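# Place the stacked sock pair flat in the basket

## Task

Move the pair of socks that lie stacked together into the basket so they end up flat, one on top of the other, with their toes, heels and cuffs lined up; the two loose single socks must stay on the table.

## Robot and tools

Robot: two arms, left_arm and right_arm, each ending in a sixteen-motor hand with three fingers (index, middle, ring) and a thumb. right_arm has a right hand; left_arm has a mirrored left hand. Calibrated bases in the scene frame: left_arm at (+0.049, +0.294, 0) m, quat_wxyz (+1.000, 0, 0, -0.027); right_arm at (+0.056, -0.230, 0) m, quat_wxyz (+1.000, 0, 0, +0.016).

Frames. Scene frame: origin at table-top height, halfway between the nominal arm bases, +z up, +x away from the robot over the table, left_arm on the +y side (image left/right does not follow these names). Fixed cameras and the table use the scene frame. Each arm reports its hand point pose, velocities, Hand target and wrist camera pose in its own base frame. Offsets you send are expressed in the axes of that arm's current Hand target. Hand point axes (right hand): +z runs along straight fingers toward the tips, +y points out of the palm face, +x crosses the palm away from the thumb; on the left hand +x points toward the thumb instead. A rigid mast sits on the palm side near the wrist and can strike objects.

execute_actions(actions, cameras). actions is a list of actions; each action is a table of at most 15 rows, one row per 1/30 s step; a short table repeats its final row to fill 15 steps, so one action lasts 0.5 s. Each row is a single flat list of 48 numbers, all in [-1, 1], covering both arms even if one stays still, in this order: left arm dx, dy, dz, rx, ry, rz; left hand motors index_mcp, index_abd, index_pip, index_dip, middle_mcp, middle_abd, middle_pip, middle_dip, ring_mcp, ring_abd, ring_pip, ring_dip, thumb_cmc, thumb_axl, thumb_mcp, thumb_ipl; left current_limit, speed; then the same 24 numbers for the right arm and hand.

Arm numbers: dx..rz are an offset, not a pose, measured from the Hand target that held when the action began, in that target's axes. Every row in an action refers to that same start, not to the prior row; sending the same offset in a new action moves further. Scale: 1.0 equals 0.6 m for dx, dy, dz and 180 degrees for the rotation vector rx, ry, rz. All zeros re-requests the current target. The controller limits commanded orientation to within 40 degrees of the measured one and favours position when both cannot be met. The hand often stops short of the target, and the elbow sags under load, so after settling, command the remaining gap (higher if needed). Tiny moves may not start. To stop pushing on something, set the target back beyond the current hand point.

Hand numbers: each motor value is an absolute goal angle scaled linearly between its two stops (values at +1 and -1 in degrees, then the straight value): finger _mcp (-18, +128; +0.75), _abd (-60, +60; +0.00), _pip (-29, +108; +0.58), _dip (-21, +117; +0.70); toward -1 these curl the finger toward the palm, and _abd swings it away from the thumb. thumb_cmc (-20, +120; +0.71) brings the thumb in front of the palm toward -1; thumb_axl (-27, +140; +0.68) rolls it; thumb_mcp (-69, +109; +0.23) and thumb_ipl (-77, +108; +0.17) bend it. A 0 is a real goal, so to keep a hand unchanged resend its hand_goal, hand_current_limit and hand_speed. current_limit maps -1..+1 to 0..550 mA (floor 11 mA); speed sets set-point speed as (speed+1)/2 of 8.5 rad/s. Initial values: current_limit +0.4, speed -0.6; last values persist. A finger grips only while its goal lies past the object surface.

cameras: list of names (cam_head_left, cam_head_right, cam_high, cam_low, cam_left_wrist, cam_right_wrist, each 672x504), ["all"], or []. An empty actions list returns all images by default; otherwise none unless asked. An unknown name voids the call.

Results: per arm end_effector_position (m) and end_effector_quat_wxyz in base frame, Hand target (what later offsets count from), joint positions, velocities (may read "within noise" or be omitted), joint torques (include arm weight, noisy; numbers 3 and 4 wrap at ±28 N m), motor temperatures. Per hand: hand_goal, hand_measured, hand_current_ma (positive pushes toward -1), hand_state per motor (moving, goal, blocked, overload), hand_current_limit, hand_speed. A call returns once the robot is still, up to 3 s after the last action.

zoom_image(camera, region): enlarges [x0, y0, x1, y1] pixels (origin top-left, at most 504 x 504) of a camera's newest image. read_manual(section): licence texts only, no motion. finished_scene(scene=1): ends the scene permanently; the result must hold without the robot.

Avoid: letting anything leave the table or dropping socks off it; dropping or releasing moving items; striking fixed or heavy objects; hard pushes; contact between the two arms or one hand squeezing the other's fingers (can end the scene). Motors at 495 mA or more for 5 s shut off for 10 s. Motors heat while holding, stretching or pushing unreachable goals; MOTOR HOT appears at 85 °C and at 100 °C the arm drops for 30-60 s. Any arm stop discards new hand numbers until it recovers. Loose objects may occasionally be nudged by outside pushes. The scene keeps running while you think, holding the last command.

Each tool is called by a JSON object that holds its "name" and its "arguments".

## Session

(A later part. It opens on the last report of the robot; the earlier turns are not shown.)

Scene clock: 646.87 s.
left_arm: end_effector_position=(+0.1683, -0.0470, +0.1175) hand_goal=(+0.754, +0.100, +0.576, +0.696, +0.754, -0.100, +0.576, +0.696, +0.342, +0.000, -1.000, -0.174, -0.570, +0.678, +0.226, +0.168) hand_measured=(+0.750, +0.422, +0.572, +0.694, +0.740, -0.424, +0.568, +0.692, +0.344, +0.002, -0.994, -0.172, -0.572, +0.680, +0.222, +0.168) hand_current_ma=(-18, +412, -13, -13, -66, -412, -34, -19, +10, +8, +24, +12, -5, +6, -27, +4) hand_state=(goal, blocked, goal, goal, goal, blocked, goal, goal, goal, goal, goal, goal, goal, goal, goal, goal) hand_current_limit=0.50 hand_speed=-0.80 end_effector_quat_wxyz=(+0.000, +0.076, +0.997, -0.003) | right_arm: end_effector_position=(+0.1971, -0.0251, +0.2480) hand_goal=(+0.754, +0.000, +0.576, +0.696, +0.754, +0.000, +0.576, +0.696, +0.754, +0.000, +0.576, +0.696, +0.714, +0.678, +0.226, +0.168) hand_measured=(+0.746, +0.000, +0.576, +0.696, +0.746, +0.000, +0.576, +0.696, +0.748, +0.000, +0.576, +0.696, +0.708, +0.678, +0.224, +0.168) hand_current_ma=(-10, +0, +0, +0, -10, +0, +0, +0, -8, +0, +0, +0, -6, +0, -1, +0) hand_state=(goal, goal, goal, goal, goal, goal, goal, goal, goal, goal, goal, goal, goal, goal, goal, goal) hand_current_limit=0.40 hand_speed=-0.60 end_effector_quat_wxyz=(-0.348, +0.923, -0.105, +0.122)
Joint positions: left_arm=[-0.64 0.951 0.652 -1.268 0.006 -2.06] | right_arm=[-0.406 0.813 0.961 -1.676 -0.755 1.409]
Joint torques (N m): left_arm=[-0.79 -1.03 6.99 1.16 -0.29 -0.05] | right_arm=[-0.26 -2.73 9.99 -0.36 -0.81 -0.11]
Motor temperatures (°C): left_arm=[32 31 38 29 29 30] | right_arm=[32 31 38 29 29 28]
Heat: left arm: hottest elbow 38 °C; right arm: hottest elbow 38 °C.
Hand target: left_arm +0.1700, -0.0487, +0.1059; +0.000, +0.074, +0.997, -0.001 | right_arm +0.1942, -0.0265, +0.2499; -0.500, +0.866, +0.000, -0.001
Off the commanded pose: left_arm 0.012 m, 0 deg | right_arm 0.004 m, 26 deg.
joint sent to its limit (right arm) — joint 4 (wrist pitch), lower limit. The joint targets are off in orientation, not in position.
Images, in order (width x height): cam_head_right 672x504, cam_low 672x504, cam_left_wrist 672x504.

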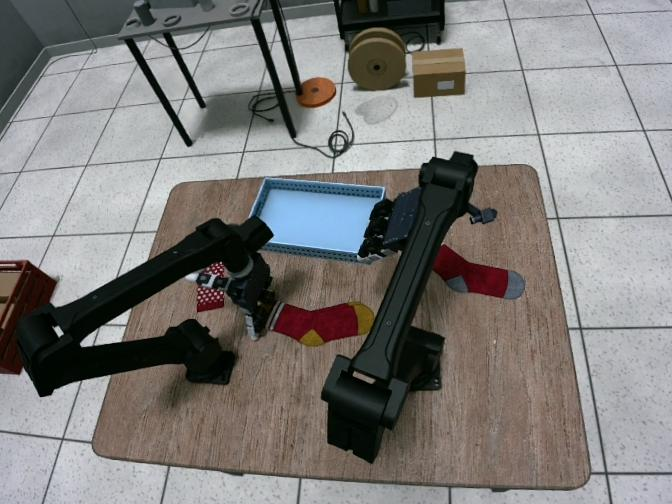

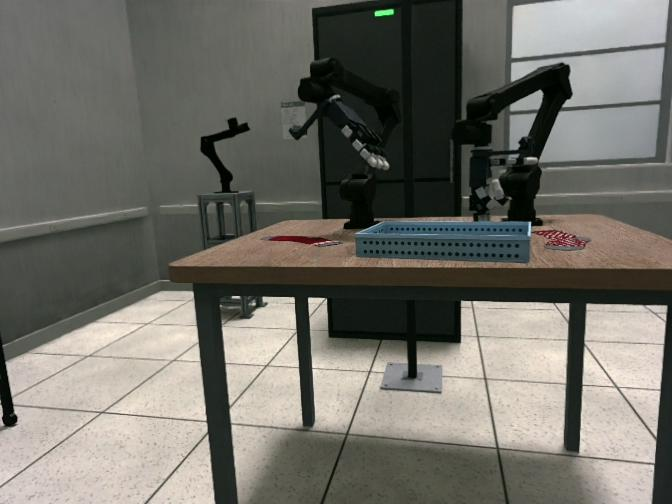

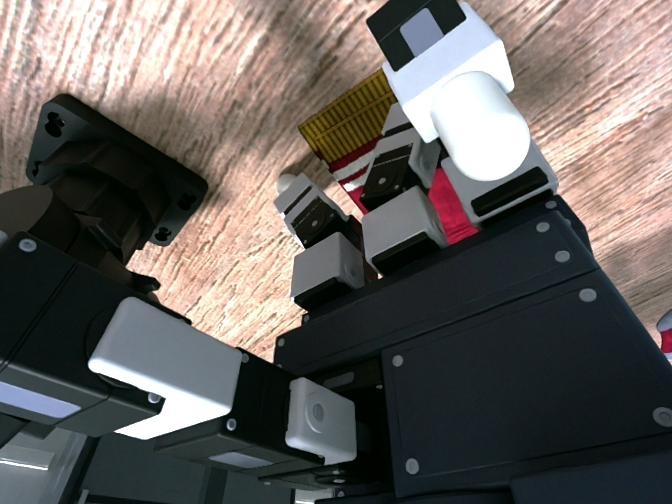

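{"name": "execute_actions", "arguments": {"actions": [[[0,0,-0.015,0,0,0,0.754,0.35,0.576,0.696,0.754,-0.35,0.576,0.696,0.3425,0,-1,-0.174,-0.571,0.678,0.226,0.168,0.4,-0.85,0,0,0,0,0,0,0.754,0,0.576,0.696,0.754,0,0.576,0.696,0.754,0,0.576,0.696,0.714,0.678,0.226,0.168,0.4,-0.6]],[[0,0,-0.003,0,0,0,0.754,0.25,0.576,0.696,0.754,-0.25,0.576,0.696,0.3425,0,-1,-0.174,-0.571,0.678,0.226,0.168,0.4,-0.85,0,0,0,0,0,0,0.754,0,0.576,0.696,0.754,0,0.576,0.696,0.754,0,0.576,0.696,0.714,0.678,0.226,0.168,0.4,-0.6]]], "cameras": ["cam_head_right","cam_left_wrist"]}}

{"name": "zoom_image", "arguments": {"camera": "cam_left_wrist", "region": [220, 0, 460, 220]}}

{"name": "zoom_image", "arguments": {"camera": "cam_head_right", "region": [220, 270, 340, 370]}}

Scene clock: 656.30 s.
left_arm: end_effector_position=(+0.1681, -0.0469, +0.1181) hand_goal=(+0.754, +0.250, +0.576, +0.696, +0.754, -0.250, +0.576, +0.696, +0.342, +0.000, -1.000, -0.174, -0.570, +0.678, +0.226, +0.168) hand_measured=(+0.750, +0.422, +0.572, +0.694, +0.740, -0.424, +0.568, +0.692, +0.344, +0.002, -0.994, -0.172, -0.572, +0.680, +0.222, +0.168) hand_current_ma=(-18, +385, -13, -13, -66, -385, -34, -19, +10, +8, +24, +12, -5, +6, -27, +4) hand_state=(goal, blocked, goal, goal, goal, blocked, goal, goal, goal, goal, goal, goal, goal, goal, goal, goal) hand_current_limit=0.40 hand_speed=-0.85 end_effector_quat_wxyz=(+0.001, +0.076, +0.997, -0.004) | right_arm: end_effector_position=(+0.1971, -0.0251, +0.2480) hand_goal=(+0.754, +0.000, +0.576, +0.696, +0.754, +0.000, +0.576, +0.696, +0.754, +0.000, +0.576, +0.696, +0.714, +0.678, +0.226, +0.168) hand_measured=(+0.746, +0.000, +0.576, +0.696, +0.746, +0.000, +0.576, +0.696, +0.748, +0.000, +0.576, +0.696, +0.708, +0.678, +0.224, +0.168) hand_current_ma=(-10, +0, +0, +0, -10, +0, +0, +0, -8, +0, +0, +0, -6, +0, -1, +0) hand_state=(goal, goal, goal, goal, goal, goal, goal, goal, goal, goal, goal, goal, goal, goal, goal, goal) hand_current_limit=0.40 hand_speed=-0.60 end_effector_quat_wxyz=(-0.348, +0.923, -0.105, +0.122)
Joint positions: left_arm=[-0.64 0.948 0.652 -1.269 0.006 -2.06] | right_arm=[-0.406 0.813 0.961 -1.676 -0.755 1.409]
Joint torques (N m): left_arm=[-0.73 -1.55 8.95 0.08 -0.28 -0.05] | right_arm=[-0.38 -2.96 9.98 -0.29 -0.82 -0.1]
Heat: left arm: hottest elbow 38 °C; right arm: hottest elbow 38 °C.
Hand target: left_arm +0.1700, -0.0487, +0.1167; +0.000, +0.074, +0.997, -0.001 | right_arm +0.1942, -0.0265, +0.2499; -0.500, +0.866, +0.000, -0.001
Off the commanded pose: left_arm 0.003 m, 0 deg | right_arm 0.004 m, 26 deg.
joint sent to its limit (right arm) — joint 4 (wrist pitch), lower limit. The joint targets are off in orientation, not in position.
Images, in order (width x height): cam_head_right 672x504, cam_left_wrist 672x504.

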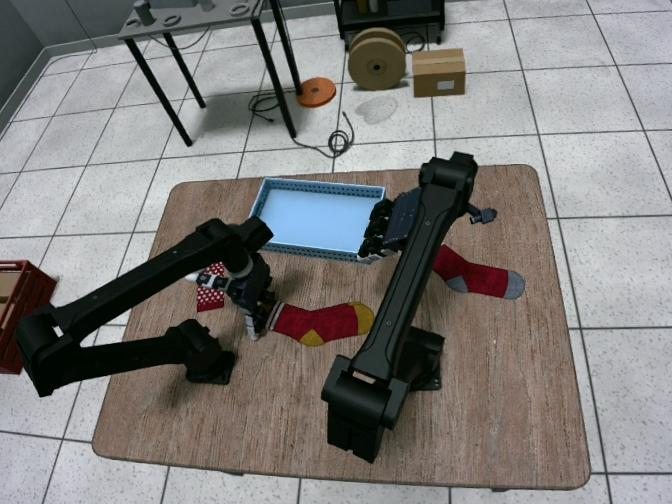

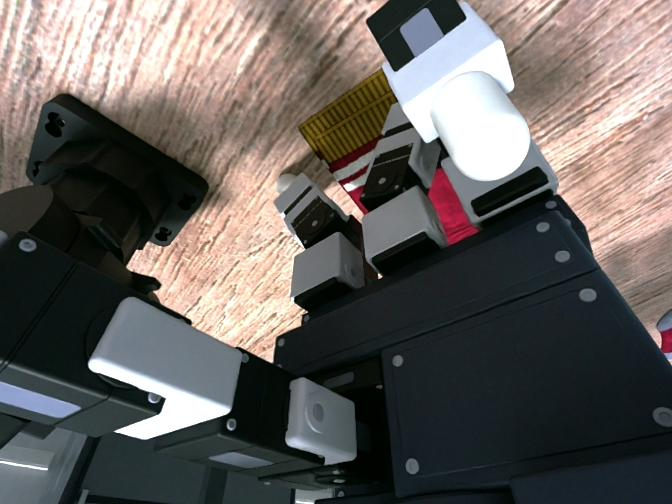

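Scaled by 2.100.

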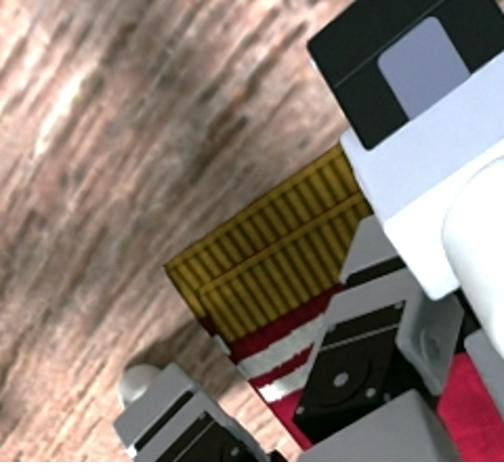

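Scaled by 4.200.

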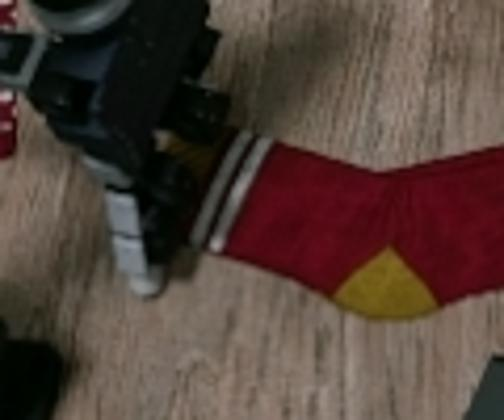

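{"name": "execute_actions", "arguments": {"actions": [[[0,0,-0.07,0,0,0,0.754,0.2,0.576,0.696,0.754,-0.2,0.576,0.696,0.3425,0,-1,-0.174,-0.571,0.678,0.226,0.168,0.4,-0.7,0,0,0,0,0,0,0.754,0,0.576,0.696,0.754,0,0.576,0.696,0.754,0,0.576,0.696,0.714,0.678,0.226,0.168,0.4,-0.6]],[[0.0375,0,-0.03,0,0,0,0.754,0.06,0.576,0.696,0.1,0,0.139,0.406,0.754,0,0,0.696,-0.571,0.678,0.226,0.168,0.4,-0.7,0,0,0,0,0,0,0.754,0,0.576,0.696,0.754,0,0.576,0.696,0.754,0,0.576,0.696,0.714,0.678,0.226,0.168,0.4,-0.6]],[[0,0,0,0,0,0,0.754,0.06,0.576,0.696,-0.479,0,0.139,0.406,0.754,-0.06,0.576,0.696,-0.571,0.678,0.226,0.168,0.4,-0.7,0,0,0,0,0,0,0.754,0,0.576,0.696,0.754,0,0.576,0.696,0.754,0,0.576,0.696,0.714,0.678,0.226,0.168,0.4,-0.6]],[[0,0,0.05,0,0,0,0.754,0.06,0.576,0.696,-0.479,0,0.139,0.406,0.754,-0.06,0.576,0.696,-0.571,0.678,0.226,0.168,0.4,-0.7,0,0,0,0,0,0,0.754,0,0.576,0.696,0.754,0,0.576,0.696,0.754,0,0.576,0.696,0.714,0.678,0.226,0.168,0.4,-0.6]]], "cameras": ["cam_head_right","cam_left_wrist","cam_high","cam_right_wrist"]}}

{"name": "zoom_image", "arguments": {"camera": "cam_high", "region": [440, 230, 600, 390]}}

{"name": "zoom_image", "arguments": {"camera": "cam_head_right", "region": [220, 270, 340, 370]}}

Scene clock: 687.47 s.
left_arm: end_effector_position=(+0.1471, -0.0414, +0.1477) hand_goal=(+0.754, +0.060, +0.576, +0.696, -0.478, +0.000, +0.140, +0.406, +0.754, -0.060, +0.576, +0.696, -0.570, +0.678, +0.226, +0.168) hand_measured=(+0.752, +0.062, +0.574, +0.694, -0.454, -0.002, +0.146, +0.410, +0.752, -0.058, +0.572, +0.694, -0.572, +0.680, +0.222, +0.168) hand_current_ma=(-7, +9, -8, -10, +117, -11, +31, +15, -5, +11, -14, -12, -5, +6, -27, +4) hand_state=(goal, goal, goal, goal, blocked, goal, goal, goal, goal, goal, goal, goal, goal, goal, goal, goal) hand_current_limit=0.40 hand_speed=-0.70 end_effector_quat_wxyz=(-0.003, +0.077, +0.997, -0.001) | right_arm: end_effector_position=(+0.1971, -0.0251, +0.2480) hand_goal=(+0.754, +0.000, +0.576, +0.696, +0.754, +0.000, +0.576, +0.696, +0.754, +0.000, +0.576, +0.696, +0.714, +0.678, +0.226, +0.168) hand_measured=(+0.746, +0.000, +0.576, +0.696, +0.746, +0.000, +0.576, +0.696, +0.748, +0.000, +0.576, +0.696, +0.708, +0.678, +0.224, +0.168) hand_current_ma=(-10, +0, +0, +0, -10, +0, +0, +0, -8, +0, +0, +0, -6, +0, -1, +0) hand_state=(goal, goal, goal, goal, goal, goal, goal, goal, goal, goal, goal, goal, goal, goal, goal, goal) hand_current_limit=0.40 hand_speed=-0.60 end_effector_quat_wxyz=(-0.348, +0.923, -0.105, +0.122)
Joint positions: left_arm=[-0.683 0.865 0.687 -1.397 0.004 -2.1] | right_arm=[-0.406 0.813 0.961 -1.676 -0.755 1.409]
Joint velocities: left_arm=[within noise] | right_arm=[-0.015 -0.044 0.007 -0.002 -0.051 0.037]
Joint torques (N m): left_arm=[-1.32 -1.32 9.03 0.1 -0.1 -0.11] | right_arm=[-0.32 -2.84 9.98 -0.34 -0.81 -0.11]
Heat: left arm: hottest elbow 37 °C; right arm: hottest elbow 38 °C.
Hand target: left_arm +0.1478, -0.0453, +0.1467; +0.000, +0.074, +0.997, -0.001 | right_arm +0.1942, -0.0265, +0.2499; -0.500, +0.866, +0.000, -0.001
Off the commanded pose: left_arm 0.004 m, 0 deg | right_arm 0.004 m, 26 deg.
joint sent to its limit (left arm) — joint 6 (wrist roll), lower limit. The joint targets still meet the commanded pose.
joint sent to its limit (right arm) — joint 4 (wrist pitch), lower limit. The joint targets are off in orientation, not in position.
Images, in order (width x height): cam_head_right 672x504, cam_high 672x504, cam_left_wrist 672x504, cam_right_wrist 672x504.

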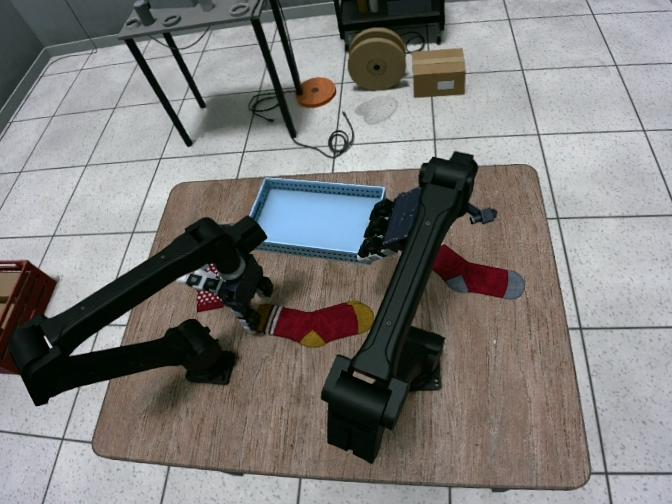

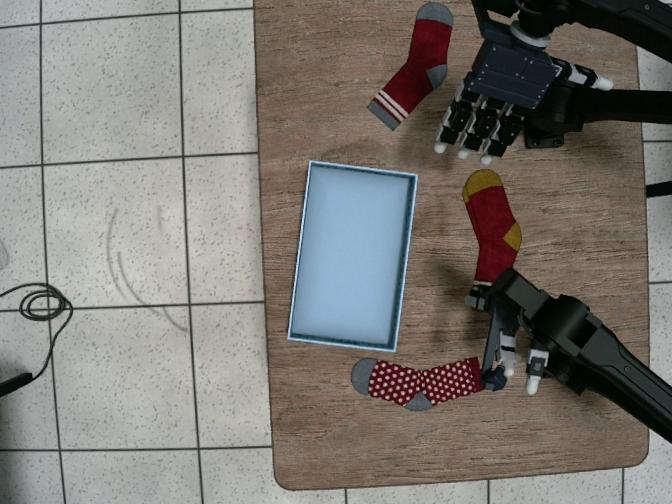

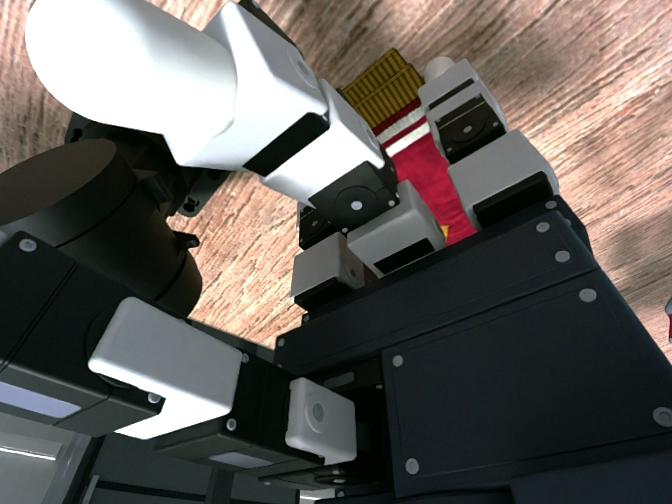

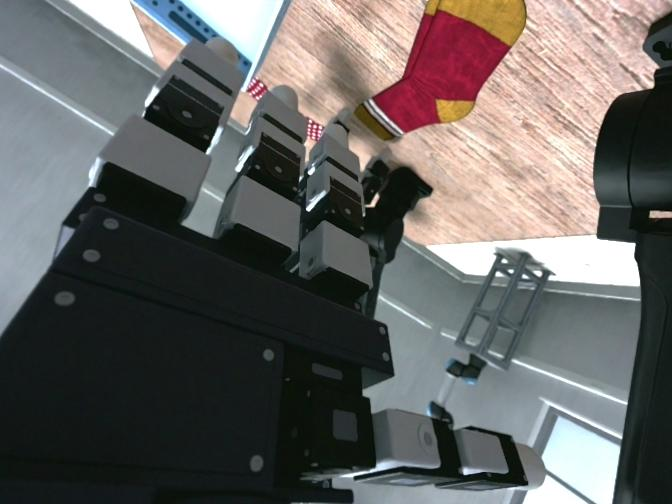

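Scaled by 3.150.

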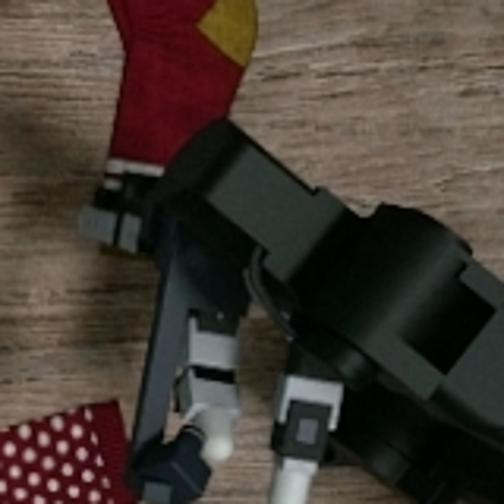

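Scaled by 4.200.

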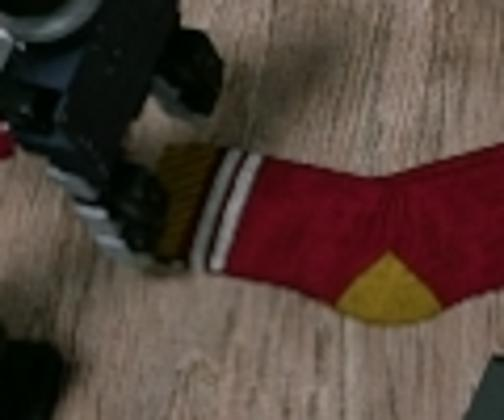

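{"name": "execute_actions", "arguments": {"actions": [[[0,0,0.02,0,0,0,0.754,0.15,0.576,0.696,-0.068,0,-0.956,0.188,0.754,-0.15,0.576,0.696,-0.571,0.678,0.226,0.168,0.4,-0.7,0,0,0,0,0,0,0.754,0,0.576,0.696,0.754,0,0.576,0.696,0.754,0,0.576,0.696,0.714,0.678,0.226,0.168,0.4,-0.6]],[[0,0,0.02,0,0,0,0.754,0.15,0.576,0.696,-0.068,0,-0.956,0.188,0.754,-0.15,0.576,0.696,-0.571,0.678,0.226,0.168,0.4,-0.7,0,0,0,0,0,0,0.754,0,0.576,0.696,0.754,0,0.576,0.696,0.754,0,0.576,0.696,0.714,0.678,0.226,0.168,0.4,-0.6]]], "cameras": ["cam_head_right","cam_left_wrist","cam_low"]}}

{"name": "zoom_image", "arguments": {"camera": "cam_left_wrist", "region": [240, 0, 500, 220]}}

{"name": "zoom_image", "arguments": {"camera": "cam_head_right", "region": [220, 270, 340, 370]}}

Scene clock: 707.67 s.
left_arm: end_effector_position=(+0.1479, -0.0423, +0.1276) hand_goal=(+0.754, +0.150, +0.576, +0.696, -0.068, +0.000, -0.956, +0.188, +0.754, -0.150, +0.576, +0.696, -0.570, +0.678, +0.226, +0.168) hand_measured=(+0.752, +0.146, +0.574, +0.694, -0.062, -0.002, -0.952, +0.190, +0.750, -0.138, +0.574, +0.694, -0.572, +0.680, +0.222, +0.168) hand_current_ma=(-7, -15, -8, -10, +30, -11, +19, +13, -21, +46, -11, -11, -5, +6, -27, +4) hand_state=(goal, goal, goal, goal, goal, goal, goal, goal, goal, goal, goal, goal, goal, goal, goal, goal) hand_current_limit=0.40 hand_speed=-0.70 end_effector_quat_wxyz=(+0.000, +0.076, +0.997, -0.003) | right_arm: end_effector_position=(+0.1971, -0.0251, +0.2480) hand_goal=(+0.754, +0.000, +0.576, +0.696, +0.754, +0.000, +0.576, +0.696, +0.754, +0.000, +0.576, +0.696, +0.714, +0.678, +0.226, +0.168) hand_measured=(+0.746, +0.000, +0.576, +0.696, +0.746, +0.000, +0.576, +0.696, +0.748, +0.000, +0.576, +0.696, +0.708, +0.678, +0.224, +0.168) hand_current_ma=(-10, +0, +0, +0, -10, +0, +0, +0, -8, +0, +0, +0, -6, +0, -1, +0) hand_state=(goal, goal, goal, goal, goal, goal, goal, goal, goal, goal, goal, goal, goal, goal, goal, goal) hand_current_limit=0.40 hand_speed=-0.60 end_effector_quat_wxyz=(-0.348, +0.923, -0.105, +0.122)
Joint positions: left_arm=[-0.684 0.877 0.641 -1.331 0.004 -2.102] | right_arm=[-0.406 0.813 0.961 -1.676 -0.755 1.409]
Joint torques (N m): left_arm=[-1.14 -0.97 8.21 0.36 -0.07 -0.09] | right_arm=[-0.15 -2.84 10 -0.29 -0.82 -0.11]
Heat: left arm: hottest elbow 38 °C; right arm: hottest elbow 38 °C.
Hand target: left_arm +0.1478, -0.0454, +0.1228; +0.000, +0.074, +0.997, -0.001 | right_arm +0.1942, -0.0265, +0.2499; -0.500, +0.866, +0.000, -0.001
Off the commanded pose: left_arm 0.006 m, 0 deg | right_arm 0.004 m, 26 deg.
joint sent to its limit (left arm) — joint 6 (wrist roll), lower limit. The joint targets still meet the commanded pose.
joint sent to its limit (right arm) — joint 4 (wrist pitch), lower limit. The joint targets are off in orientation, not in position.
Images, in order (width x height): cam_head_right 672x504, cam_low 672x504, cam_left_wrist 672x504.

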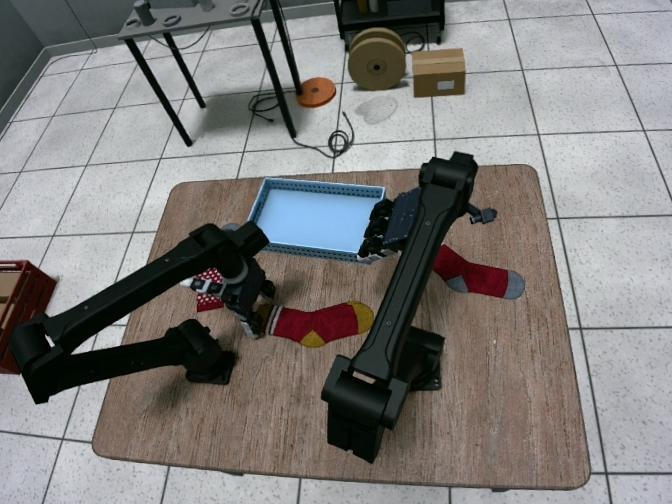

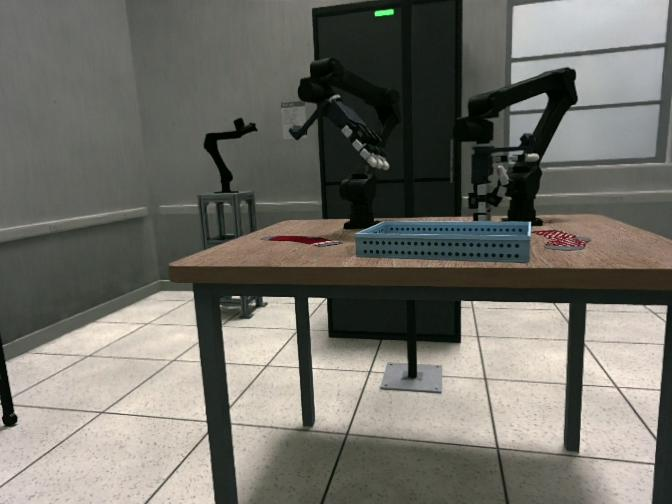

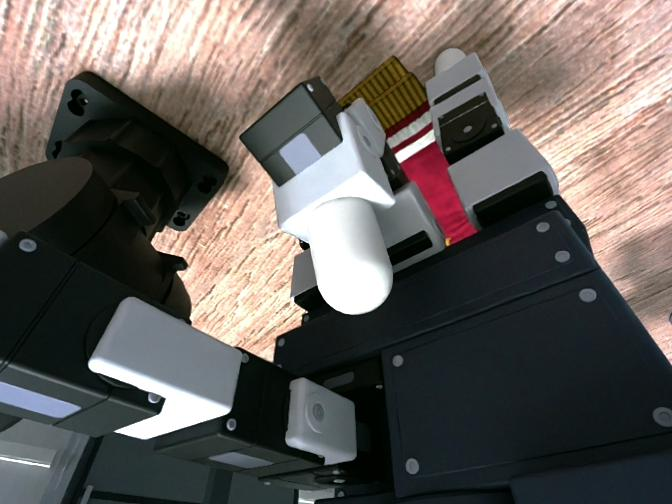

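Scaled by 1.938.

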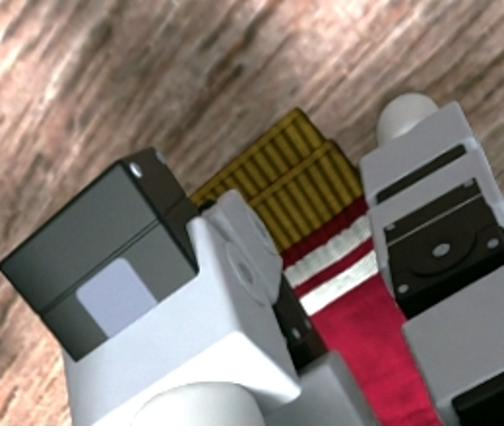

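Scaled by 4.200.

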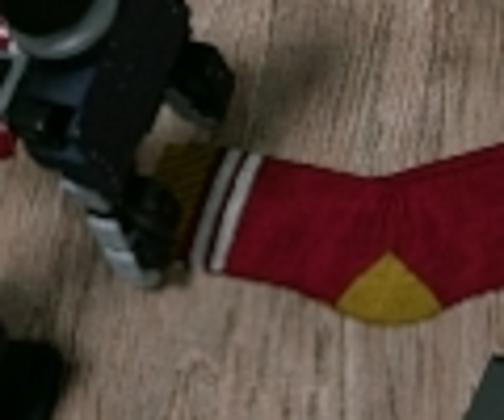

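{"name": "execute_actions", "arguments": {"actions": [[[0,0,0,0,0,0,0.754,0.0,0.576,0.696,-0.068,0,-0.956,0.188,0.754,0.0,0.576,0.696,-0.571,0.678,0.226,0.168,0.6,-0.8,0,0,0,0,0,0,0.754,0,0.576,0.696,0.754,0,0.576,0.696,0.754,0,0.576,0.696,0.714,0.678,0.226,0.168,0.4,-0.6]],[[0,0,0.005,0,0,0,0.754,-0.15,0.576,0.696,-0.068,0,-0.956,0.188,0.754,0.15,0.576,0.696,-0.571,0.678,0.226,0.168,0.6,-0.8,0,0,0,0,0,0,0.754,0,0.576,0.696,0.754,0,0.576,0.696,0.754,0,0.576,0.696,0.714,0.678,0.226,0.168,0.4,-0.6]]], "cameras": ["cam_head_right","cam_left_wrist","cam_low"]}}

{"name": "zoom_image", "arguments": {"camera": "cam_left_wrist", "region": [240, 0, 500, 220]}}

{"name": "zoom_image", "arguments": {"camera": "cam_head_right", "region": [220, 270, 340, 370]}}

Scene clock: 717.63 s.
left_arm: end_effector_position=(+0.1492, -0.0433, +0.1273) hand_goal=(+0.754, -0.150, +0.576, +0.696, -0.068, +0.000, -0.956, +0.188, +0.754, +0.150, +0.576, +0.696, -0.570, +0.678, +0.226, +0.168) hand_measured=(+0.750, +0.106, +0.574, +0.694, -0.062, -0.002, -0.952, +0.190, +0.746, -0.108, +0.572, +0.694, -0.572, +0.680, +0.222, +0.168) hand_current_ma=(-22, +440, -9, -10, +30, -11, +19, +13, -39, -440, -19, -11, -5, +6, -27, +4) hand_state=(goal, blocked, goal, goal, goal, goal, goal, goal, goal, blocked, goal, goal, goal, goal, goal, goal) hand_current_limit=0.60 hand_speed=-0.80 end_effector_quat_wxyz=(+0.003, +0.076, +0.997, -0.004) | right_arm: end_effector_position=(+0.1971, -0.0251, +0.2480) hand_goal=(+0.754, +0.000, +0.576, +0.696, +0.754, +0.000, +0.576, +0.696, +0.754, +0.000, +0.576, +0.696, +0.714, +0.678, +0.226, +0.168) hand_measured=(+0.746, +0.000, +0.576, +0.696, +0.746, +0.000, +0.576, +0.696, +0.748, +0.000, +0.576, +0.696, +0.708, +0.678, +0.224, +0.168) hand_current_ma=(-10, +0, +0, +0, -10, +0, +0, +0, -8, +0, +0, +0, -6, +0, -1, +0) hand_state=(goal, goal, goal, goal, goal, goal, goal, goal, goal, goal, goal, goal, goal, goal, goal, goal) hand_current_limit=0.40 hand_speed=-0.60 end_effector_quat_wxyz=(-0.348, +0.923, -0.105, +0.122)
Joint positions: left_arm=[-0.684 0.877 0.641 -1.325 0.004 -2.102] | right_arm=[-0.406 0.813 0.961 -1.676 -0.755 1.409]
Joint torques (N m): left_arm=[-1.08 -0.85 7.62 0.49 -0.07 -0.08] | right_arm=[-0.21 -2.84 9.99 -0.29 -0.82 -0.11]
Heat: left arm: hottest elbow 37 °C; right arm: hottest elbow 38 °C.
Hand target: left_arm +0.1479, -0.0454, +0.1198; +0.000, +0.074, +0.997, -0.001 | right_arm +0.1942, -0.0265, +0.2499; -0.500, +0.866, +0.000, -0.001
Off the commanded pose: left_arm 0.008 m, 1 deg | right_arm 0.004 m, 26 deg.
joint sent to its limit (left arm) — joint 6 (wrist roll), lower limit. The joint targets still meet the commanded pose.
joint sent to its limit (right arm) — joint 4 (wrist pitch), lower limit. The joint targets are off in orientation, not in position.
Images, in order (width x height): cam_head_right 672x504, cam_low 672x504, cam_left_wrist 672x504.

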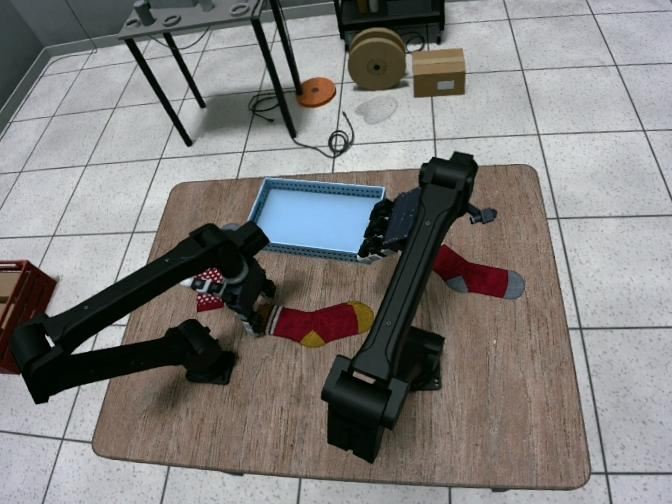

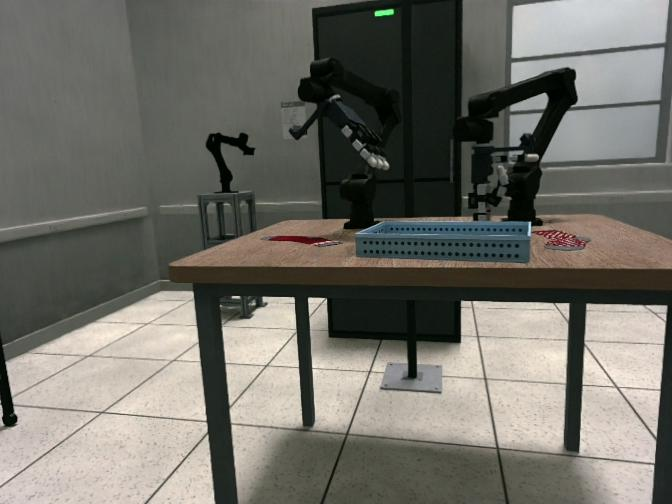

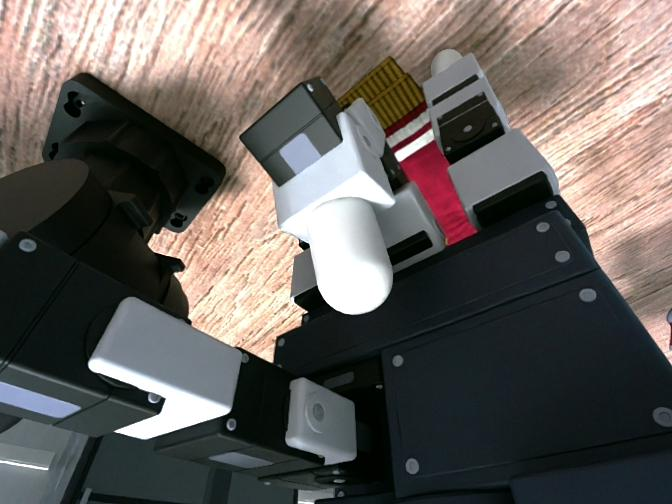

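Scaled by 1.938.

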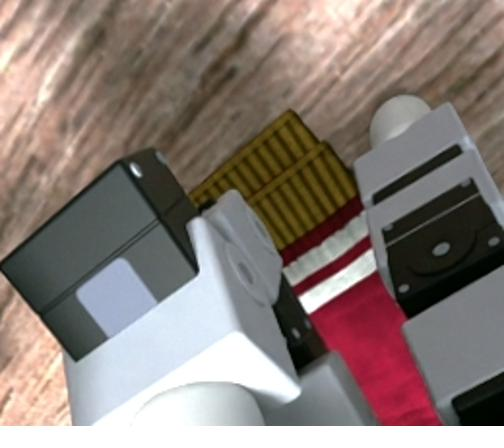

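Scaled by 4.200.

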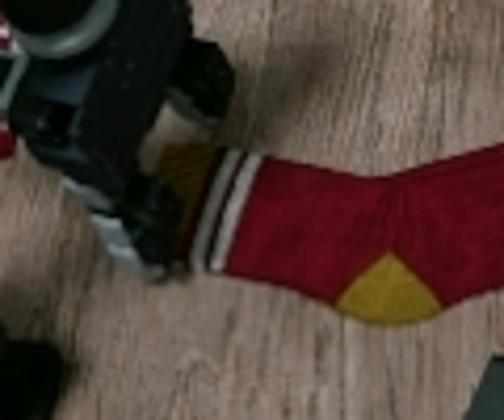

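{"name": "execute_actions", "arguments": {"actions": [[[0,0,-0.0067,0,0,0,0.754,-0.15,0.576,0.696,-0.068,0,-0.956,0.188,0.754,0.15,0.576,0.696,-0.571,0.678,0.226,0.168,0.6,-0.8,0,0,0,0,0,0,0.754,0,0.576,0.696,0.754,0,0.576,0.696,0.754,0,0.576,0.696,0.714,0.678,0.226,0.168,0.4,-0.6]]]}}

{"name": "execute_actions", "arguments": {"actions": [[[0,0,-0.005,0,0,0,0.754,-0.15,0.576,0.696,-0.068,0,-0.956,0.188,0.754,0.15,0.576,0.696,-0.571,0.678,0.226,0.168,0.6,-0.8,0,0,0,0,0,0,0.754,0,0.576,0.696,0.754,0,0.576,0.696,0.754,0,0.576,0.696,0.714,0.678,0.226,0.168,0.4,-0.6]]]}}

{"name": "execute_actions", "arguments": {"actions": [[[0,0,-0.004,0,0,0,0.754,-0.15,0.576,0.696,-0.068,0,-0.956,0.188,0.754,0.15,0.576,0.696,-0.571,0.678,0.226,0.168,0.6,-0.8,0,0,0,0,0,0,0.754,0,0.576,0.696,0.754,0,0.576,0.696,0.754,0,0.576,0.696,0.714,0.678,0.226,0.168,0.4,-0.6]]], "cameras": ["cam_left_wrist","cam_head_right"]}}

Scene clock: 730.10 s.
left_arm: end_effector_position=(+0.1492, -0.0433, +0.1273) hand_goal=(+0.754, -0.150, +0.576, +0.696, -0.068, +0.000, -0.956, +0.188, +0.754, +0.150, +0.576, +0.696, -0.570, +0.678, +0.226, +0.168) hand_measured=(+0.750, +0.106, +0.574, +0.694, -0.062, -0.002, -0.952, +0.190, +0.746, -0.108, +0.572, +0.694, -0.572, +0.680, +0.222, +0.168) hand_current_ma=(-22, +440, -9, -10, +30, -11, +19, +13, -40, -440, -19, -11, -5, +6, -27, +4) hand_state=(goal, blocked, goal, goal, goal, goal, goal, goal, goal, blocked, goal, goal, goal, goal, goal, goal) hand_current_limit=0.60 hand_speed=-0.80 end_effector_quat_wxyz=(+0.003, +0.076, +0.997, -0.004) | right_arm: end_effector_position=(+0.1971, -0.0251, +0.2480) hand_goal=(+0.754, +0.000, +0.576, +0.696, +0.754, +0.000, +0.576, +0.696, +0.754, +0.000, +0.576, +0.696, +0.714, +0.678, +0.226, +0.168) hand_measured=(+0.746, +0.000, +0.576, +0.696, +0.746, +0.000, +0.576, +0.696, +0.748, +0.000, +0.576, +0.696, +0.708, +0.678, +0.224, +0.168) hand_current_ma=(-10, +0, +0, +0, -10, +0, +0, +0, -8, +0, +0, +0, -6, +0, -1, +0) hand_state=(goal, goal, goal, goal, goal, goal, goal, goal, goal, goal, goal, goal, goal, goal, goal, goal) hand_current_limit=0.40 hand_speed=-0.60 end_effector_quat_wxyz=(-0.348, +0.923, -0.105, +0.122)
Joint positions: left_arm=[-0.684 0.877 0.641 -1.325 0.004 -2.102] | right_arm=[-0.406 0.813 0.961 -1.676 -0.755 1.409]
Joint torques (N m): left_arm=[-1.2 -0.97 8.42 0.06 -0.07 -0.09] | right_arm=[-0.5 -2.73 9.99 -0.27 -0.81 -0.11]
Heat: left arm: hottest elbow 36 °C; right arm: hottest elbow 38 °C.
Hand target: left_arm +0.1479, -0.0454, +0.1239; +0.000, +0.074, +0.997, -0.001 | right_arm +0.1942, -0.0265, +0.2499; -0.500, +0.866, +0.000, -0.001
Off the commanded pose: left_arm 0.004 m, 1 deg | right_arm 0.004 m, 26 deg.
joint sent to its limit (left arm) — joint 6 (wrist roll), lower limit. The joint targets still meet the commanded pose.
joint sent to its limit (right arm) — joint 4 (wrist pitch), lower limit. The joint targets are off in orientation, not in position.

Scene clock: 730.80 s.
left_arm: end_effector_position=(+0.1492, -0.0433, +0.1273) hand_goal=(+0.754, -0.150, +0.576, +0.696, -0.068, +0.000, -0.956, +0.188, +0.754, +0.150, +0.576, +0.696, -0.570, +0.678, +0.226, +0.168) hand_measured=(+0.750, +0.106, +0.574, +0.694, -0.062, -0.002, -0.952, +0.190, +0.746, -0.108, +0.572, +0.694, -0.572, +0.680, +0.222, +0.168) hand_current_ma=(-22, +440, -9, -10, +30, -11, +19, +13, -40, -440, -19, -11, -5, +6, -27, +4) hand_state=(goal, blocked, goal, goal, goal, goal, goal, goal, goal, blocked, goal, goal, goal, goal, goal, goal) hand_current_limit=0.60 hand_speed=-0.80 end_effector_quat_wxyz=(+0.003, +0.076, +0.997, -0.004) | right_arm: end_effector_position=(+0.1971, -0.0251, +0.2480) hand_goal=(+0.754, +0.000, +0.576, +0.696, +0.754, +0.000, +0.576, +0.696, +0.754, +0.000, +0.576, +0.696, +0.714, +0.678, +0.226, +0.168) hand_measured=(+0.746, +0.000, +0.576, +0.696, +0.746, +0.000, +0.576, +0.696, +0.748, +0.000, +0.576, +0.696, +0.708, +0.678, +0.224, +0.168) hand_current_ma=(-10, +0, +0, +0, -10, +0, +0, +0, -8, +0, +0, +0, -6, +0, -1, +0) hand_state=(goal, goal, goal, goal, goal, goal, goal, goal, goal, goal, goal, goal, goal, goal, goal, goal) hand_current_limit=0.40 hand_speed=-0.60 end_effector_quat_wxyz=(-0.348, +0.923, -0.105, +0.122)
Joint positions: left_arm=[-0.684 0.877 0.641 -1.325 0.004 -2.102] | right_arm=[-0.406 0.813 0.961 -1.676 -0.755 1.409]
Joint torques (N m): left_arm=[-1.14 -1.2 9.02 -0.27 -0.07 -0.09] | right_arm=[-0.26 -2.78 10 -0.28 -0.81 -0.11]
Heat: left arm: hottest elbow 36 °C; right arm: hottest elbow 38 °C.
Hand target: left_arm +0.1479, -0.0454, +0.1269; +0.000, +0.074, +0.997, -0.001 | right_arm +0.1942, -0.0265, +0.2499; -0.500, +0.866, +0.000, -0.001
Off the commanded pose: left_arm 0.003 m, 1 deg | right_arm 0.004 m, 26 deg.
joint sent to its limit (left arm) — joint 6 (wrist roll), lower limit. The joint targets still meet the commanded pose.
joint sent to its limit (right arm) — joint 4 (wrist pitch), lower limit. The joint targets are off in orientation, not in position.

Scene clock: 731.50 s.
left_arm: end_effector_position=(+0.1490, -0.0432, +0.1273) hand_goal=(+0.754, -0.150, +0.576, +0.696, -0.068, +0.000, -0.956, +0.188, +0.754, +0.150, +0.576, +0.696, -0.570, +0.678, +0.226, +0.168) hand_measured=(+0.750, +0.106, +0.574, +0.694, -0.062, -0.002, -0.952, +0.190, +0.746, -0.108, +0.572, +0.694, -0.572, +0.680, +0.222, +0.168) hand_current_ma=(-22, +440, -9, -10, +30, -11, +19, +13, -40, -440, -19, -11, -5, +6, -27, +4) hand_state=(goal, blocked, goal, goal, goal, goal, goal, goal, goal, blocked, goal, goal, goal, goal, goal, goal) hand_current_limit=0.60 hand_speed=-0.80 end_effector_quat_wxyz=(+0.002, +0.076, +0.997, -0.004) | right_arm: end_effector_position=(+0.1971, -0.0251, +0.2480) hand_goal=(+0.754, +0.000, +0.576, +0.696, +0.754, +0.000, +0.576, +0.696, +0.754, +0.000, +0.576, +0.696, +0.714, +0.678, +0.226, +0.168) hand_measured=(+0.746, +0.000, +0.576, +0.696, +0.746, +0.000, +0.576, +0.696, +0.748, +0.000, +0.576, +0.696, +0.708, +0.678, +0.224, +0.168) hand_current_ma=(-10, +0, +0, +0, -10, +0, +0, +0, -8, +0, +0, +0, -6, +0, -1, +0) hand_state=(goal, goal, goal, goal, goal, goal, goal, goal, goal, goal, goal, goal, goal, goal, goal, goal) hand_current_limit=0.40 hand_speed=-0.60 end_effector_quat_wxyz=(-0.348, +0.923, -0.105, +0.122)
Joint positions: left_arm=[-0.684 0.877 0.641 -1.325 0.004 -2.102] | right_arm=[-0.406 0.813 0.961 -1.676 -0.755 1.409]
Joint torques (N m): left_arm=[-1.2 -1.38 9.51 -0.5 -0.08 -0.08] | right_arm=[-0.21 -2.73 9.99 -0.27 -0.83 -0.11]
Heat: left arm: hottest elbow 36 °C; right arm: hottest elbow 38 °C.
Hand target: left_arm +0.1479, -0.0454, +0.1293; +0.000, +0.074, +0.997, -0.001 | right_arm +0.1942, -0.0265, +0.2499; -0.500, +0.866, +0.000, -0.001
Off the commanded pose: left_arm 0.003 m, 1 deg | right_arm 0.004 m, 26 deg.
joint sent to its limit (left arm) — joint 6 (wrist roll), lower limit. The joint targets still meet the commanded pose.
joint sent to its limit (right arm) — joint 4 (wrist pitch), lower limit. The joint targets are off in orientation, not in position.
Images, in order (width x height): cam_head_right 672x504, cam_left_wrist 672x504.

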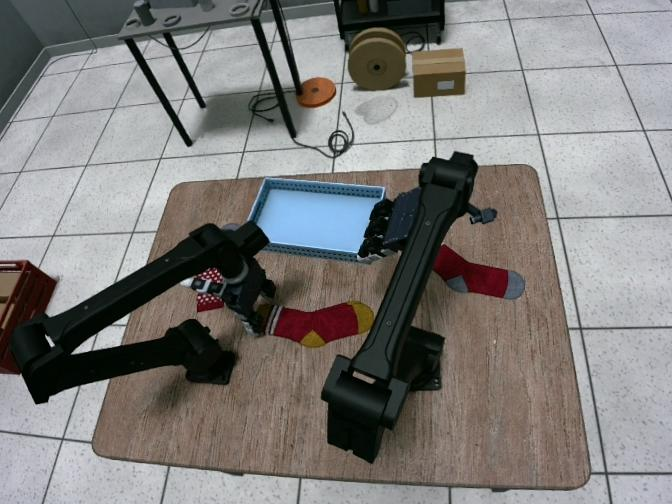

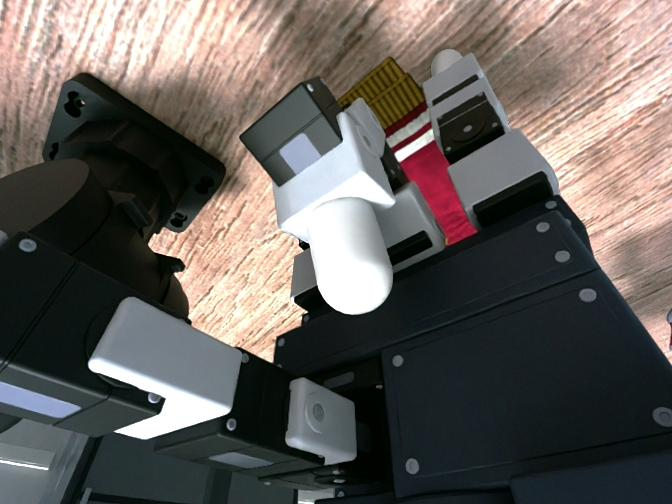

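{"name": "execute_actions", "arguments": {"actions": [[[0,0,-0.005,0,0,0,0.754,-0.15,0.576,0.696,-0.068,0,-0.956,0.188,0.754,0.15,0.576,0.696,-0.571,0.678,0.226,0.168,0.6,-0.8,0,0,0,0,0,0,0.754,0,0.576,0.696,0.754,0,0.576,0.696,0.754,0,0.576,0.696,0.714,0.678,0.226,0.168,0.4,-0.6]]]}}

{"name": "execute_actions", "arguments": {"actions": [[[0,0,-0.005,0,0,0,0.754,-0.15,0.576,0.696,-0.068,0,-0.956,0.188,0.754,0.15,0.576,0.696,-0.571,0.678,0.226,0.168,0.6,-0.8,0,0,0,0,0,0,0.754,0,0.576,0.696,0.754,0,0.576,0.696,0.754,0,0.576,0.696,0.714,0.678,0.226,0.168,0.4,-0.6]]]}}

{"name": "execute_actions", "arguments": {"actions": [[[0,0,-0.006,0,0,0,0.754,-0.15,0.576,0.696,-0.068,0,-0.956,0.188,0.754,0.15,0.576,0.696,-0.571,0.678,0.226,0.168,0.6,-0.8,0,0,0,0,0,0,0.754,0,0.576,0.696,0.754,0,0.576,0.696,0.754,0,0.576,0.696,0.714,0.678,0.226,0.168,0.4,-0.6]]], "cameras": ["cam_left_wrist","cam_head_right"]}}

Scene clock: 751.00 s.
left_arm: end_effector_position=(+0.1479, -0.0423, +0.1277) hand_goal=(+0.754, -0.150, +0.576, +0.696, -0.068, +0.000, -0.956, +0.188, +0.754, +0.150, +0.576, +0.696, -0.570, +0.678, +0.226, +0.168) hand_measured=(+0.750, +0.106, +0.574, +0.694, -0.062, -0.002, -0.952, +0.190, +0.746, -0.108, +0.572, +0.694, -0.572, +0.680, +0.222, +0.168) hand_current_ma=(-22, +440, -9, -10, +30, -11, +19, +13, -40, -440, -19, -11, -5, +6, -27, +4) hand_state=(goal, blocked, goal, goal, goal, goal, goal, goal, goal, blocked, goal, goal, goal, goal, goal, goal) hand_current_limit=0.60 hand_speed=-0.80 end_effector_quat_wxyz=(+0.000, +0.076, +0.997, -0.003) | right_arm: end_effector_position=(+0.1971, -0.0251, +0.2480) hand_goal=(+0.754, +0.000, +0.576, +0.696, +0.754, +0.000, +0.576, +0.696, +0.754, +0.000, +0.576, +0.696, +0.714, +0.678, +0.226, +0.168) hand_measured=(+0.746, +0.000, +0.576, +0.696, +0.746, +0.000, +0.576, +0.696, +0.748, +0.000, +0.576, +0.696, +0.708, +0.678, +0.224, +0.168) hand_current_ma=(-10, +0, +0, +0, -10, +0, +0, +0, -8, +0, +0, +0, -6, +0, -1, +0) hand_state=(goal, goal, goal, goal, goal, goal, goal, goal, goal, goal, goal, goal, goal, goal, goal, goal) hand_current_limit=0.40 hand_speed=-0.60 end_effector_quat_wxyz=(-0.348, +0.923, -0.105, +0.122)
Joint positions: left_arm=[-0.684 0.877 0.641 -1.331 0.004 -2.102] | right_arm=[-0.406 0.813 0.961 -1.676 -0.755 1.409]
Joint torques (N m): left_arm=[-1.14 -1.49 10.09 -0.61 -0.08 -0.1] | right_arm=[-0.32 -2.78 9.98 -0.29 -0.81 -0.1]
Heat: left arm: hottest elbow 36 °C; right arm: hottest elbow 38 °C.
Hand target: left_arm +0.1479, -0.0454, +0.1323; +0.000, +0.074, +0.997, -0.001 | right_arm +0.1942, -0.0265, +0.2499; -0.500, +0.866, +0.000, -0.001
Off the commanded pose: left_arm 0.006 m, 0 deg | right_arm 0.004 m, 26 deg.
joint sent to its limit (left arm) — joint 6 (wrist roll), lower limit. The joint targets still meet the commanded pose.
joint sent to its limit (right arm) — joint 4 (wrist pitch), lower limit. The joint targets are off in orientation, not in position.

Scene clock: 751.77 s.
left_arm: end_effector_position=(+0.1468, -0.0407, +0.1286) hand_goal=(+0.754, -0.150, +0.576, +0.696, -0.068, +0.000, -0.956, +0.188, +0.754, +0.150, +0.576, +0.696, -0.570, +0.678, +0.226, +0.168) hand_measured=(+0.752, -0.144, +0.574, +0.694, -0.062, -0.002, -0.952, +0.190, +0.754, -0.086, +0.576, +0.694, -0.572, +0.680, +0.222, +0.168) hand_current_ma=(-7, +25, -7, -10, +30, -11, +19, +13, +0, -440, -2, -7, -5, +6, -27, +4) hand_state=(goal, goal, goal, goal, goal, goal, goal, goal, goal, blocked, goal, goal, goal, goal, goal, goal) hand_current_limit=0.60 hand_speed=-0.80 end_effector_quat_wxyz=(-0.002, +0.076, +0.997, +0.001) | right_arm: end_effector_position=(+0.1971, -0.0251, +0.2480) hand_goal=(+0.754, +0.000, +0.576, +0.696, +0.754, +0.000, +0.576, +0.696, +0.754, +0.000, +0.576, +0.696, +0.714, +0.678, +0.226, +0.168) hand_measured=(+0.746, +0.000, +0.576, +0.696, +0.746, +0.000, +0.576, +0.696, +0.748, +0.000, +0.576, +0.696, +0.708, +0.678, +0.224, +0.168) hand_current_ma=(-10, +0, +0, +0, -10, +0, +0, +0, -8, +0, +0, +0, -6, +0, -1, +0) hand_state=(goal, goal, goal, goal, goal, goal, goal, goal, goal, goal, goal, goal, goal, goal, goal, goal) hand_current_limit=0.40 hand_speed=-0.60 end_effector_quat_wxyz=(-0.348, +0.923, -0.105, +0.122)
Joint positions: left_arm=[-0.684 0.876 0.641 -1.339 0.001 -2.102] | right_arm=[-0.406 0.813 0.961 -1.676 -0.755 1.409]
Joint torques (N m): left_arm=[-1.03 -1.49 10.65 -0.64 0.05 -0.09] | right_arm=[-0.38 -2.61 9.96 -0.34 -0.81 -0.1]
Heat: left arm: hottest elbow 36 °C; right arm: hottest elbow 38 °C.
Hand target: left_arm +0.1478, -0.0454, +0.1352; +0.000, +0.074, +0.997, -0.001 | right_arm +0.1942, -0.0265, +0.2499; -0.500, +0.866, +0.000, -0.001
Off the commanded pose: left_arm 0.008 m, 0 deg | right_arm 0.004 m, 26 deg.
joint sent to its limit (left arm) — joint 6 (wrist roll), lower limit. The joint targets still meet the commanded pose.
joint sent to its limit (right arm) — joint 4 (wrist pitch), lower limit. The joint targets are off in orientation, not in position.

Scene clock: 752.47 s.
left_arm: end_effector_position=(+0.1445, -0.0391, +0.1298) hand_goal=(+0.754, -0.150, +0.576, +0.696, -0.068, +0.000, -0.956, +0.188, +0.754, +0.150, +0.576, +0.696, -0.570, +0.678, +0.226, +0.168) hand_measured=(+0.752, -0.146, +0.574, +0.694, -0.062, -0.002, -0.952, +0.190, +0.754, +0.142, +0.576, +0.694, -0.572, +0.680, +0.222, +0.168) hand_current_ma=(-7, +13, -7, -10, +30, -11, +18, +13, -1, -30, -2, -6, -5, +6, -27, +4) hand_state=(goal, goal, goal, goal, goal, goal, goal, goal, goal, goal, goal, goal, goal, goal, goal, goal) hand_current_limit=0.60 hand_speed=-0.80 end_effector_quat_wxyz=(-0.007, +0.076, +0.997, +0.003) | right_arm: end_effector_position=(+0.1971, -0.0251, +0.2480) hand_goal=(+0.754, +0.000, +0.576, +0.696, +0.754, +0.000, +0.576, +0.696, +0.754, +0.000, +0.576, +0.696, +0.714, +0.678, +0.226, +0.168) hand_measured=(+0.746, +0.000, +0.576, +0.696, +0.746, +0.000, +0.576, +0.696, +0.748, +0.000, +0.576, +0.696, +0.708, +0.678, +0.224, +0.168) hand_current_ma=(-10, +0, +0, +0, -10, +0, +0, +0, -8, +0, +0, +0, -6, +0, -1, +0) hand_state=(goal, goal, goal, goal, goal, goal, goal, goal, goal, goal, goal, goal, goal, goal, goal, goal) hand_current_limit=0.40 hand_speed=-0.60 end_effector_quat_wxyz=(-0.348, +0.923, -0.105, +0.122)
Joint positions: left_arm=[-0.684 0.876 0.642 -1.353 0.002 -2.102] | right_arm=[-0.406 0.813 0.961 -1.676 -0.755 1.409]
Joint torques (N m): left_arm=[-1.2 -1.67 11.17 -0.58 -0.02 -0.09] | right_arm=[-0.21 -2.78 9.98 -0.29 -0.82 -0.11]
Heat: left arm: hottest elbow 36 °C; right arm: hottest elbow 38 °C.
Hand target: left_arm +0.1478, -0.0454, +0.1388; +0.000, +0.074, +0.997, -0.001 | right_arm +0.1942, -0.0265, +0.2499; -0.500, +0.866, +0.000, -0.001
Off the commanded pose: left_arm 0.011 m, 1 deg | right_arm 0.004 m, 26 deg.
joint sent to its limit (left arm) — joint 6 (wrist roll), lower limit. The joint targets still meet the commanded pose.
joint sent to its limit (right arm) — joint 4 (wrist pitch), lower limit. The joint targets are off in orientation, not in position.
Images, in order (width x height): cam_head_right 672x504, cam_left_wrist 672x504.

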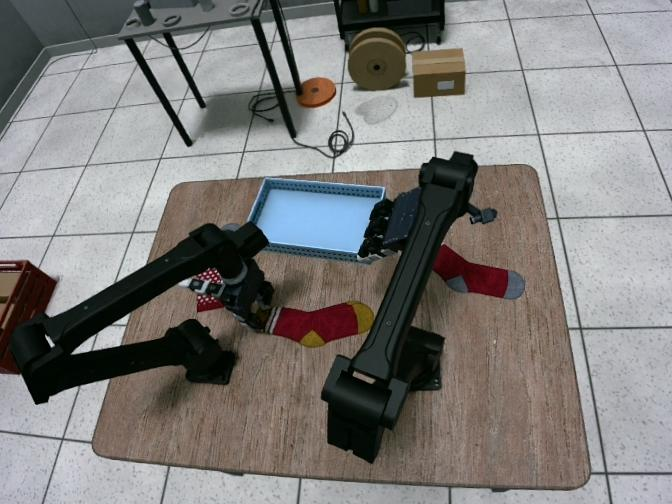

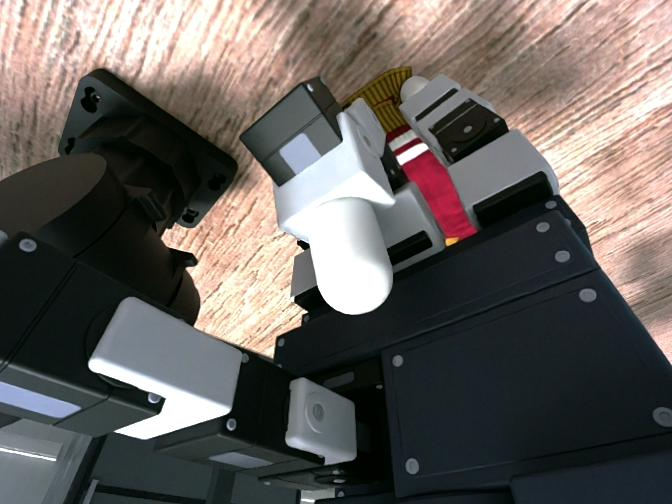

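{"name": "zoom_image", "arguments": {"camera": "cam_left_wrist", "region": [300, 20, 500, 260]}}

{"name": "zoom_image", "arguments": {"camera": "cam_head_right", "region": [220, 270, 340, 370]}}

Scaled by 2.100.

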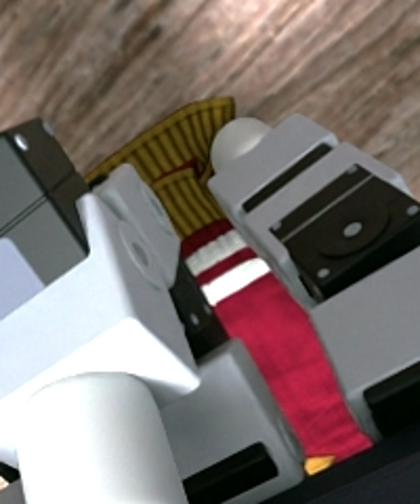

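Scaled by 4.200.

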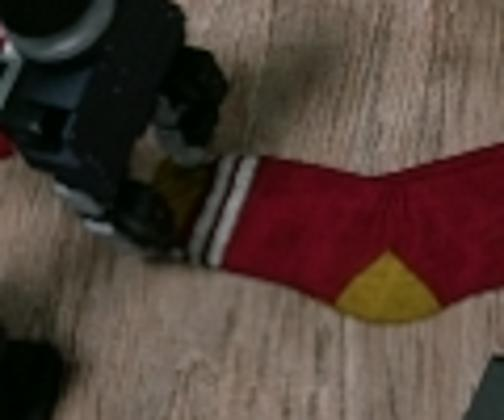

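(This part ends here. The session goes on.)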